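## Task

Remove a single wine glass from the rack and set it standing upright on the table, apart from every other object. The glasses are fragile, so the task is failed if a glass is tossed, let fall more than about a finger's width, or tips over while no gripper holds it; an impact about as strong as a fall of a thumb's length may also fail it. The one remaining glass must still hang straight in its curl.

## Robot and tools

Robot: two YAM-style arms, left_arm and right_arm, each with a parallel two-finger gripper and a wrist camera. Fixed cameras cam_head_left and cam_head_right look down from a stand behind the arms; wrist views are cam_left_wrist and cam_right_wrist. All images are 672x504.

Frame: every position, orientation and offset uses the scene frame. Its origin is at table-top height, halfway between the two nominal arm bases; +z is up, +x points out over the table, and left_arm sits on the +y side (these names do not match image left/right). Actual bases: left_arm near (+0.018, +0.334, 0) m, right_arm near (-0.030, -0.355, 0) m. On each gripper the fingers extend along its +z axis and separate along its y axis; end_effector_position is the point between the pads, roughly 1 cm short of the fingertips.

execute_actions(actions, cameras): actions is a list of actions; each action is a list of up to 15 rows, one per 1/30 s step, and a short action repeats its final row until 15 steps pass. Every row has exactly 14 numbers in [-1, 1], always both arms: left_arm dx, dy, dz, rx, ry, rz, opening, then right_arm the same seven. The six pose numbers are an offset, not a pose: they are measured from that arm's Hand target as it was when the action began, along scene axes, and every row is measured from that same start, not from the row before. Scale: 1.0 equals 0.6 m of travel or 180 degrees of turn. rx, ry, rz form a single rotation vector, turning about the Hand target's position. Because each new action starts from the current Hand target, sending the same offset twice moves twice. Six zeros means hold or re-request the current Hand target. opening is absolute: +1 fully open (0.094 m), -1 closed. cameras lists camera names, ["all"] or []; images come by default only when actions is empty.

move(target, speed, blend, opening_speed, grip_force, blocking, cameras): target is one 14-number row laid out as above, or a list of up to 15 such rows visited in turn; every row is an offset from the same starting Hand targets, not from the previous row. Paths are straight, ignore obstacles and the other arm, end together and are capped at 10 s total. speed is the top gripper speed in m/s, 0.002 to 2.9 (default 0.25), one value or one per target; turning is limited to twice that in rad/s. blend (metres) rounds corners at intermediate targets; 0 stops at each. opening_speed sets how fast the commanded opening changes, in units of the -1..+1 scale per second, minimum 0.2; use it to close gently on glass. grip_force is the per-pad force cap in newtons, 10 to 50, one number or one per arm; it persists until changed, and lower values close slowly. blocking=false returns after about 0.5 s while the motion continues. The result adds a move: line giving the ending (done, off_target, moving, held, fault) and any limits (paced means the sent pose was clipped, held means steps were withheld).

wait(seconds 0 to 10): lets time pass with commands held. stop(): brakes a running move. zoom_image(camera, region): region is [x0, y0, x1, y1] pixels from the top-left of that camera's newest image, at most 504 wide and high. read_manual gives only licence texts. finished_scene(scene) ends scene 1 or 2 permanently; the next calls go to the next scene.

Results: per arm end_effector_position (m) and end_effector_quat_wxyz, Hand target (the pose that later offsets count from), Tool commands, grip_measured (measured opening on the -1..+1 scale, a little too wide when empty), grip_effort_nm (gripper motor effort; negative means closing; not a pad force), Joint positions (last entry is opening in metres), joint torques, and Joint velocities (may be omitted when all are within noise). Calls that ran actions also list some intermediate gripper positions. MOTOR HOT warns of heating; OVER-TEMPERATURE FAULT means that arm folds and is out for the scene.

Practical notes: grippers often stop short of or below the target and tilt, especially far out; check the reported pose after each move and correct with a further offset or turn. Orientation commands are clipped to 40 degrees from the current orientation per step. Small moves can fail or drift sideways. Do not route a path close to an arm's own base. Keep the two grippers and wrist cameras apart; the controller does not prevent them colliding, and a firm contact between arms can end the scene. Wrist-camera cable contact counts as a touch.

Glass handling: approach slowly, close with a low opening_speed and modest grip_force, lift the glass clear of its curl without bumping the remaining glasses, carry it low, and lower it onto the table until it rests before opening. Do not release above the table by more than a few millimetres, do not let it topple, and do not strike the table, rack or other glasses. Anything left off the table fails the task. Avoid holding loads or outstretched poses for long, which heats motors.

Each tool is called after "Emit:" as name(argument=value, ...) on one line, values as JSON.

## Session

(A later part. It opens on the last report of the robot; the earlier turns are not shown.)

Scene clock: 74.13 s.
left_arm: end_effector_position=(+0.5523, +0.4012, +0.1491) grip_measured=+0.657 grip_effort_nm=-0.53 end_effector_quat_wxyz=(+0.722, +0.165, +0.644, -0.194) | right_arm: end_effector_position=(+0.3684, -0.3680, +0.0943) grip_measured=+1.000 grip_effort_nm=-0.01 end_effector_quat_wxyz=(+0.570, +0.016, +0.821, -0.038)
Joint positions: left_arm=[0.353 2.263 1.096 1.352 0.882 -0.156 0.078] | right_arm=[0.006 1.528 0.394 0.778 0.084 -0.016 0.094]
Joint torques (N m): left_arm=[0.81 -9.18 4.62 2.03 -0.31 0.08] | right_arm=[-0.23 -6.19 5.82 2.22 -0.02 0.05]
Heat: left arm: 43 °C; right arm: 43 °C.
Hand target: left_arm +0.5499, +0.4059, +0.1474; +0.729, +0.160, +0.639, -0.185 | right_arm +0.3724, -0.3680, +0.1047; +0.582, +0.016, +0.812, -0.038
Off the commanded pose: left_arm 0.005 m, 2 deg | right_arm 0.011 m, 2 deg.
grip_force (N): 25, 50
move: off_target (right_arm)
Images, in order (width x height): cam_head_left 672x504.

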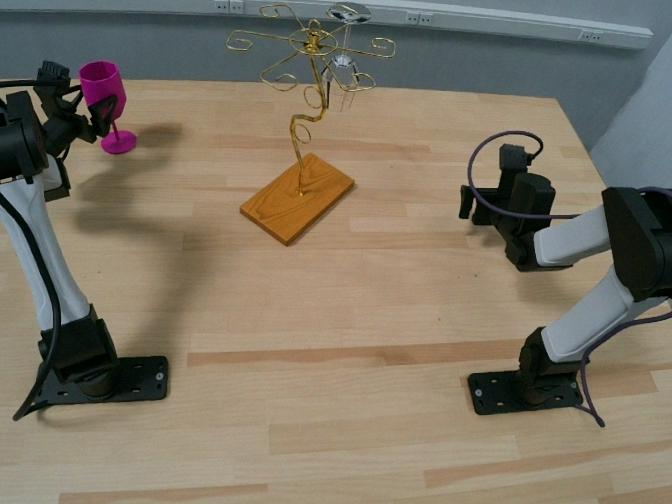

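Emit:
move(target=[0, 0, -0.0042, 0, 0, 0, 0.35, 0, 0, 0, 0, 0, 0, 1], speed=0.015, cameras=["cam_head_left"])

Emit:
zoom_image(camera="cam_head_left", region=[60, 50, 180, 170])

Scene clock: 75.20 s.
left_arm: end_effector_position=(+0.5523, +0.4013, +0.1472) grip_measured=+0.657 grip_effort_nm=-0.53 end_effector_quat_wxyz=(+0.722, +0.165, +0.643, -0.194) | right_arm: end_effector_position=(+0.3684, -0.3680, +0.0943) grip_measured=+1.000 grip_effort_nm=-0.01 end_effector_quat_wxyz=(+0.570, +0.016, +0.821, -0.038)
Joint positions: left_arm=[0.353 2.27 1.096 1.361 0.882 -0.157 0.078] | right_arm=[0.006 1.528 0.394 0.778 0.084 -0.016 0.094]
Joint torques (N m): left_arm=[0.81 -8.88 4.57 2.01 -0.26 0.08] | right_arm=[-0.29 -6.19 5.81 2.21 -0.03 0.05]
Heat: left arm: 44 °C; right arm: 43 °C.
Hand target: left_arm +0.5500, +0.4059, +0.1449; +0.729, +0.160, +0.639, -0.185 | right_arm +0.3724, -0.3680, +0.1047; +0.582, +0.016, +0.812, -0.038
Off the commanded pose: left_arm 0.006 m, 1 deg | right_arm 0.011 m, 2 deg.
grip_force (N): 25, 50
move: off_target (right_arm)
Images, in order (width x height): cam_head_left 672x504.

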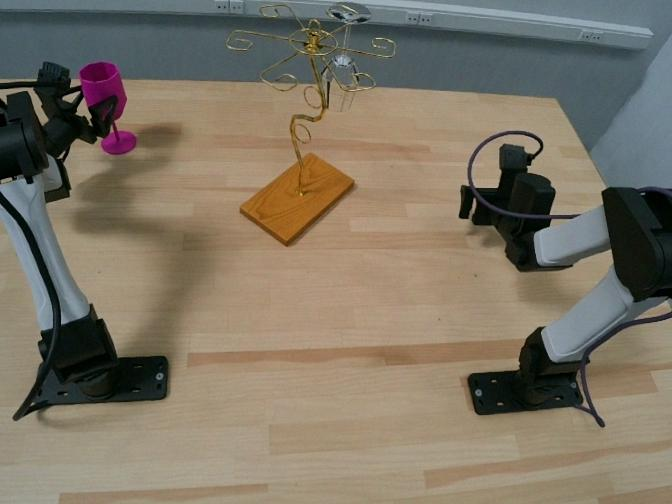

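Scaled by 4.200 from the camera's 672x504 image, which has a finer 960x720 frame.

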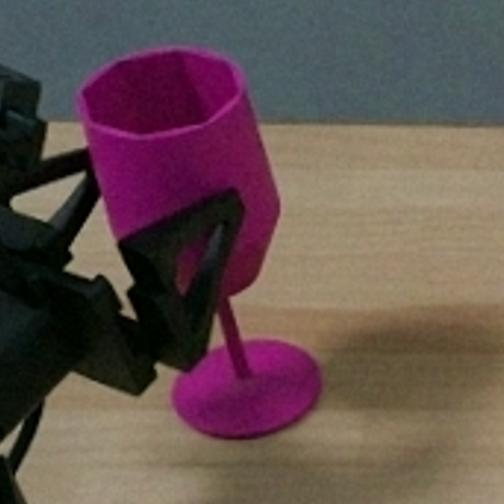

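Emit:
move(target=[0, 0, -0.0042, 0, 0, 0, 0.35, 0, 0, 0, 0, 0, 0, 1], speed=0.015, cameras=["cam_head_left", "cam_head_right", "cam_left_wrist"])

Emit:
zoom_image(camera="cam_head_left", region=[60, 50, 180, 170])

Scene clock: 76.27 s.
left_arm: end_effector_position=(+0.5520, +0.4012, +0.1467) grip_measured=+0.657 grip_effort_nm=-0.53 end_effector_quat_wxyz=(+0.724, +0.167, +0.641, -0.192) | right_arm: end_effector_position=(+0.3684, -0.3680, +0.0943) grip_measured=+1.000 grip_effort_nm=-0.01 end_effector_quat_wxyz=(+0.570, +0.016, +0.821, -0.038)
Joint positions: left_arm=[0.353 2.276 1.096 1.375 0.882 -0.157 0.078] | right_arm=[0.006 1.528 0.394 0.778 0.084 -0.016 0.094]
Joint torques (N m): left_arm=[0.79 -8.8 4.66 1.99 -0.26 0.03] | right_arm=[-0.29 -6.16 5.85 2.21 -0.04 0.04]
Heat: left arm: 44 °C; right arm: 43 °C.
Hand target: left_arm +0.5500, +0.4059, +0.1424; +0.729, +0.160, +0.639, -0.185 | right_arm +0.3724, -0.3680, +0.1047; +0.582, +0.016, +0.812, -0.038
Off the commanded pose: left_arm 0.007 m, 1 deg | right_arm 0.011 m, 2 deg.
grip_force (N): 25, 50
move: off_target (right_arm)
camera_calibration:
cam_left_wrist: T_world_to_cam=[[-0.48251, -0.869021, -0.109488, 0.636245], [-0.420902, 0.339671, -0.841109, 0.242115], [0.768131, -0.359759, -0.529667, -0.0915796], [0, 0, 0, 1]] pos_world=[0.479246, 0.437724, 0.2248]
Images, in order (width x height): cam_head_left 672x504, cam_head_right 672x504, cam_left_wrist 672x504.

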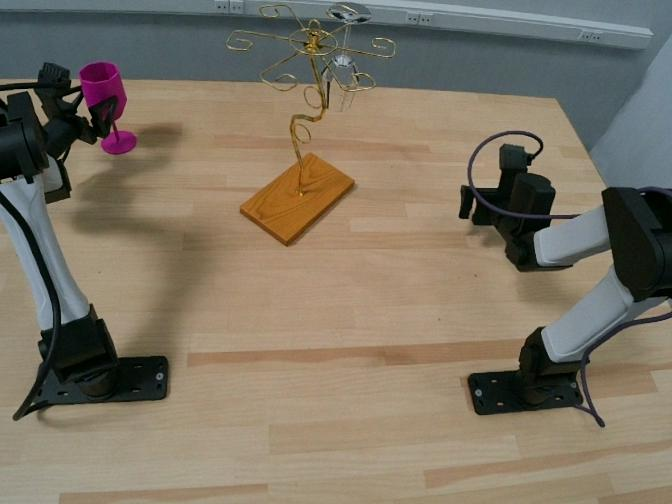

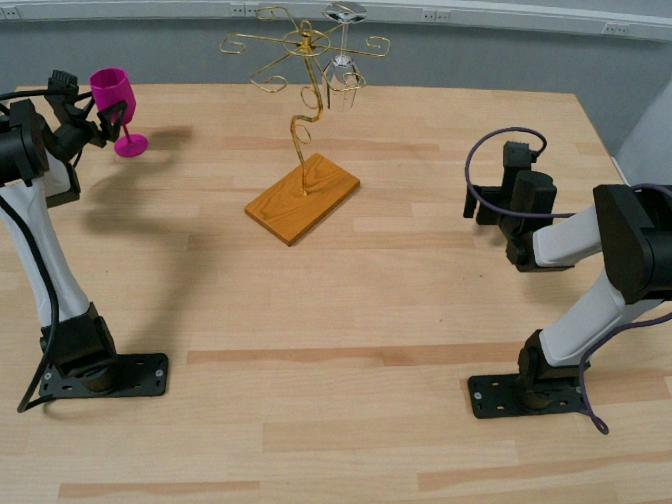

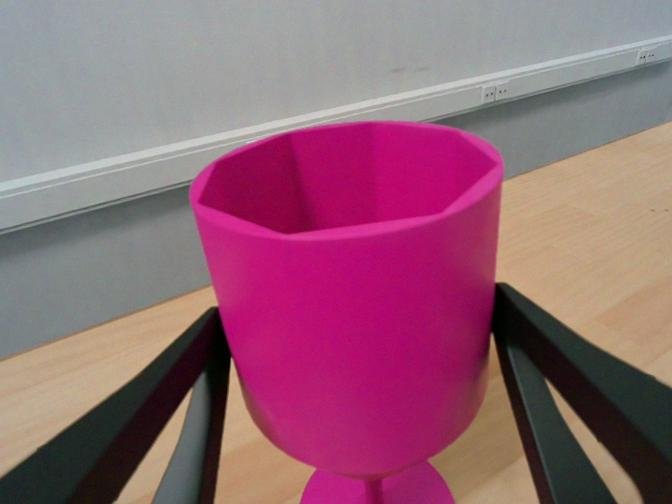

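Scaled by 4.200 from the camera's 672x504 image, which has a finer 960x720 frame.

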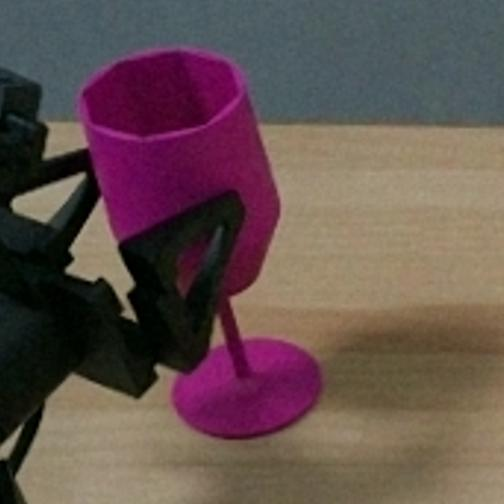

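Emit:
move(target=[[0, 0, 0.005, 0, 0, 0, 0.35, 0, 0, 0, 0, 0, 0, 1], [0, 0, 0.005, 0, 0, 0, 1.0, 0, 0, 0, 0, 0, 0, 1]], speed=0.02, opening_speed=0.5, cameras=["cam_head_left", "cam_head_right", "cam_left_wrist"])

Emit:
zoom_image(camera="cam_head_left", region=[60, 50, 180, 170])

Scene clock: 79.17 s.
left_arm: end_effector_position=(+0.5520, +0.4013, +0.1466) grip_measured=+0.997 grip_effort_nm=0.17 end_effector_quat_wxyz=(+0.724, +0.166, +0.641, -0.192) | right_arm: end_effector_position=(+0.3684, -0.3680, +0.0943) grip_measured=+1.000 grip_effort_nm=-0.01 end_effector_quat_wxyz=(+0.570, +0.016, +0.821, -0.038)
Joint positions: left_arm=[0.353 2.276 1.096 1.375 0.881 -0.158 0.094] | right_arm=[0.006 1.528 0.394 0.778 0.084 -0.016 0.094]
Joint torques (N m): left_arm=[0.57 -9.54 4.62 1.95 -0.26 0.07] | right_arm=[-0.25 -6.17 5.89 2.23 -0.03 0.04]
Heat: left arm: 44 °C; right arm: 43 °C.
Hand target: left_arm +0.5500, +0.4059, +0.1453; +0.729, +0.160, +0.639, -0.185 | right_arm +0.3724, -0.3680, +0.1047; +0.582, +0.016, +0.812, -0.038
Off the commanded pose: left_arm 0.005 m, 1 deg | right_arm 0.011 m, 2 deg.
grip_force (N): 25, 50
move: off_target (right_arm)
camera_calibration:
cam_left_wrist: T_world_to_cam=[[-0.481927, -0.869454, -0.108609, 0.636034], [-0.421437, 0.338682, -0.84124, 0.242716], [0.768204, -0.359644, -0.52964, -0.091688], [0, 0, 0, 1]] pos_world=[0.479247, 0.437824, 0.2247]
Images, in order (width x height): cam_head_left 672x504, cam_head_right 672x504, cam_left_wrist 672x504.

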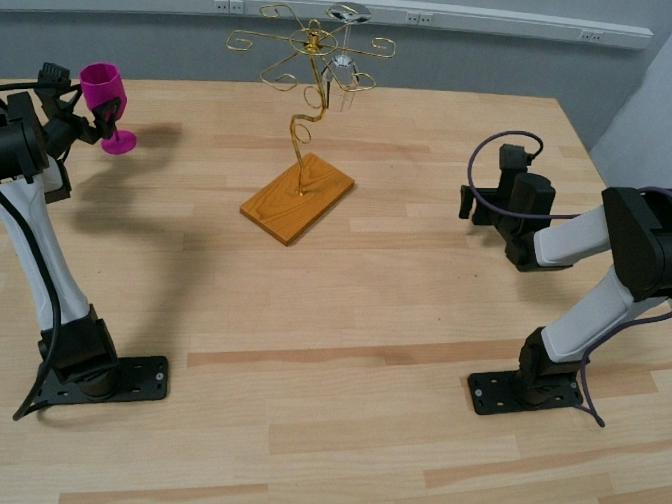

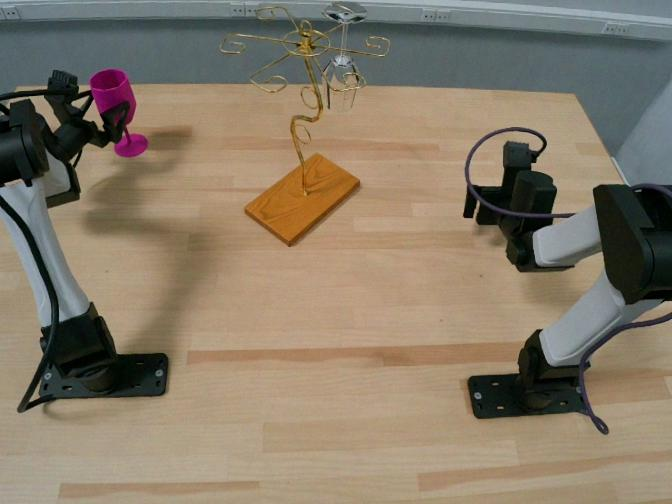

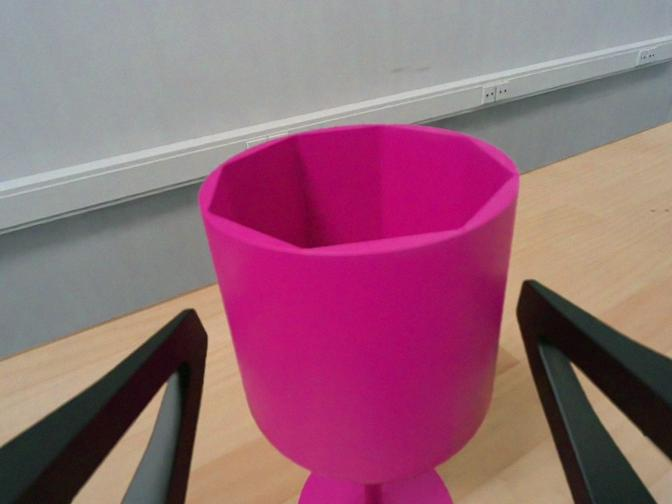

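Scaled by 4.200 from the camera's 672x504 image, which has a finer 960x720 frame.

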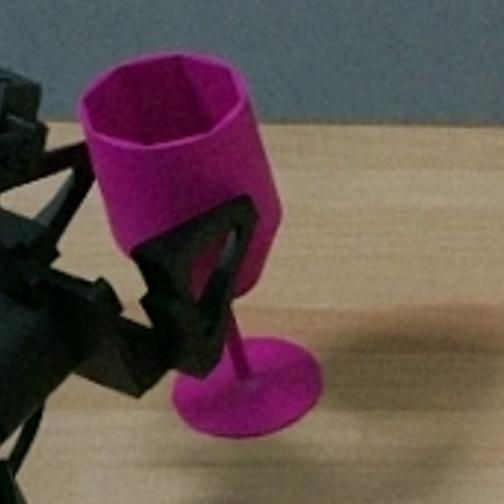

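Emit:
move(target=[0.0033, -0.0077, 0.25, 0, 0, 0, 1.0, 0, 0, 0, 0, 0, 0, 1], speed=0.12, cameras=["cam_head_left", "cam_left_wrist"])

Scene clock: 81.90 s.
left_arm: end_effector_position=(+0.5522, +0.4027, +0.2661) grip_measured=+0.997 grip_effort_nm=0.17 end_effector_quat_wxyz=(+0.710, +0.148, +0.659, -0.201) | right_arm: end_effector_position=(+0.3684, -0.3680, +0.0943) grip_measured=+1.000 grip_effort_nm=-0.01 end_effector_quat_wxyz=(+0.570, +0.016, +0.821, -0.038)
Joint positions: left_arm=[0.353 1.94 1.207 0.872 0.87 -0.162 0.094] | right_arm=[0.006 1.528 0.394 0.778 0.084 -0.016 0.094]
Joint torques (N m): left_arm=[-0.53 -11.54 10.81 1.72 -0.2 0.2] | right_arm=[-0.29 -6.2 5.87 2.22 -0.05 0.04]
Heat: left arm: 45 °C; right arm: 43 °C.
Hand target: left_arm +0.5519, +0.4013, +0.2954; +0.729, +0.160, +0.639, -0.185 | right_arm +0.3724, -0.3680, +0.1047; +0.582, +0.016, +0.812, -0.038
Off the commanded pose: left_arm 0.029 m, 4 deg | right_arm 0.011 m, 2 deg.
grip_force (N): 25, 50
move: off_target (left_arm, right_arm)
camera_calibration:
cam_left_wrist: T_world_to_cam=[[-0.477046, -0.876878, -0.059268, 0.637546], [-0.470266, 0.311644, -0.825668, 0.376572], [0.74248, -0.366009, -0.561035, -0.00288529], [0, 0, 0, 1]] pos_world=[0.48337, 0.440638, 0.347091]
Images, in order (width x height): cam_head_left 672x504, cam_left_wrist 672x504.

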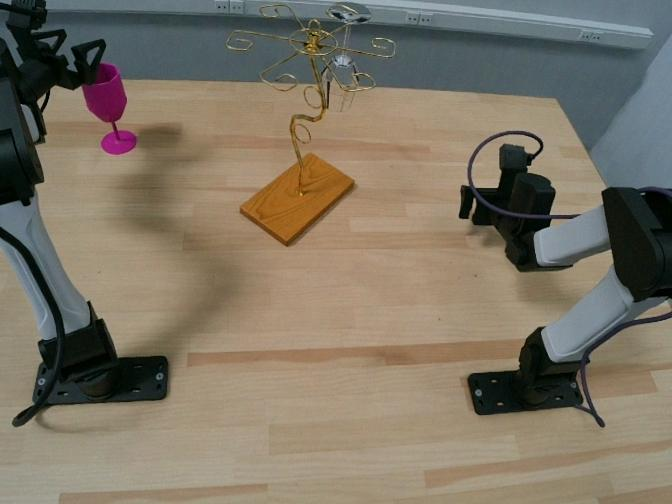

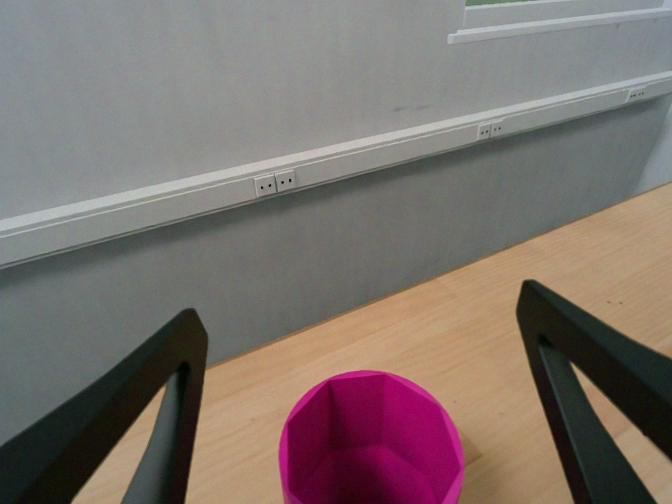

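Emit:
move(target=[-0.19, 0.105, 0.05, 0, 0, 0, 1.0, 0, 0, 0, 0, 0, 0, 1], speed=0.25, cameras=["cam_head_left", "cam_head_right"])

Emit:
zoom_image(camera="cam_head_left", region=[60, 0, 400, 200])

Scene clock: 83.63 s.
left_arm: end_effector_position=(+0.4445, +0.4694, +0.3179) grip_measured=+0.997 grip_effort_nm=0.17 end_effector_quat_wxyz=(+0.724, +0.148, +0.646, -0.189) | right_arm: end_effector_position=(+0.3684, -0.3680, +0.0943) grip_measured=+1.000 grip_effort_nm=-0.01 end_effector_quat_wxyz=(+0.570, +0.016, +0.821, -0.038)
Joint positions: left_arm=[0.643 1.668 1.018 0.939 1.133 -0.293 0.094] | right_arm=[0.006 1.528 0.394 0.778 0.084 -0.016 0.094]
Joint torques (N m): left_arm=[0.14 -8.68 6.64 1.66 -0.07 0.1] | right_arm=[-0.27 -6.15 5.67 2.24 -0.04 0.04]
Heat: left arm: 45 °C; right arm: 43 °C.
Hand target: left_arm +0.4379, +0.4643, +0.3254; +0.729, +0.160, +0.639, -0.185 | right_arm +0.3724, -0.3680, +0.1047; +0.582, +0.016, +0.812, -0.038
Off the commanded pose: left_arm 0.011 m, 2 deg | right_arm 0.011 m, 2 deg.
grip_force (N): 25, 50
move: off_target (left_arm, right_arm)
Images, in order (width x height): cam_head_left 672x504, cam_head_right 672x504.

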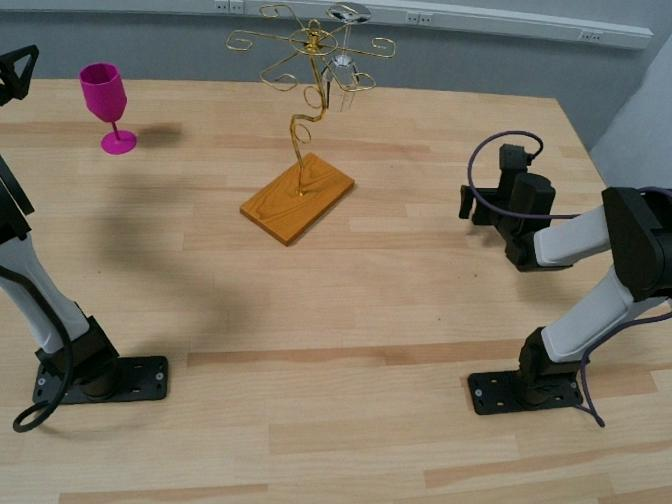

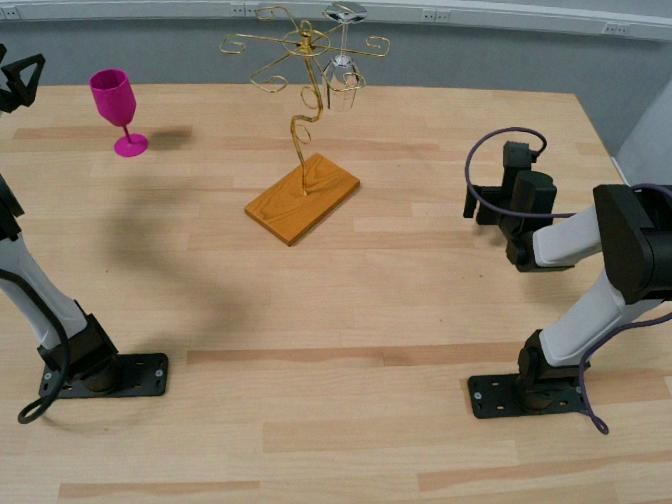

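Scaled by 1.482 from the camera's 672x504 image, which has a finer 960x720 frame.

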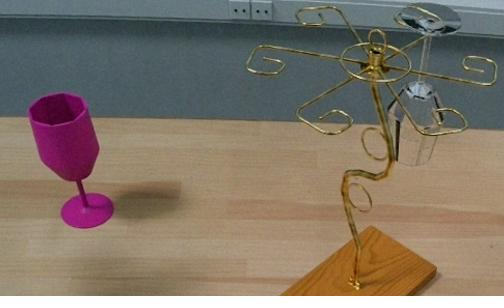

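Emit:
finished_scene(scene=2)

The scene is finished: the task was done.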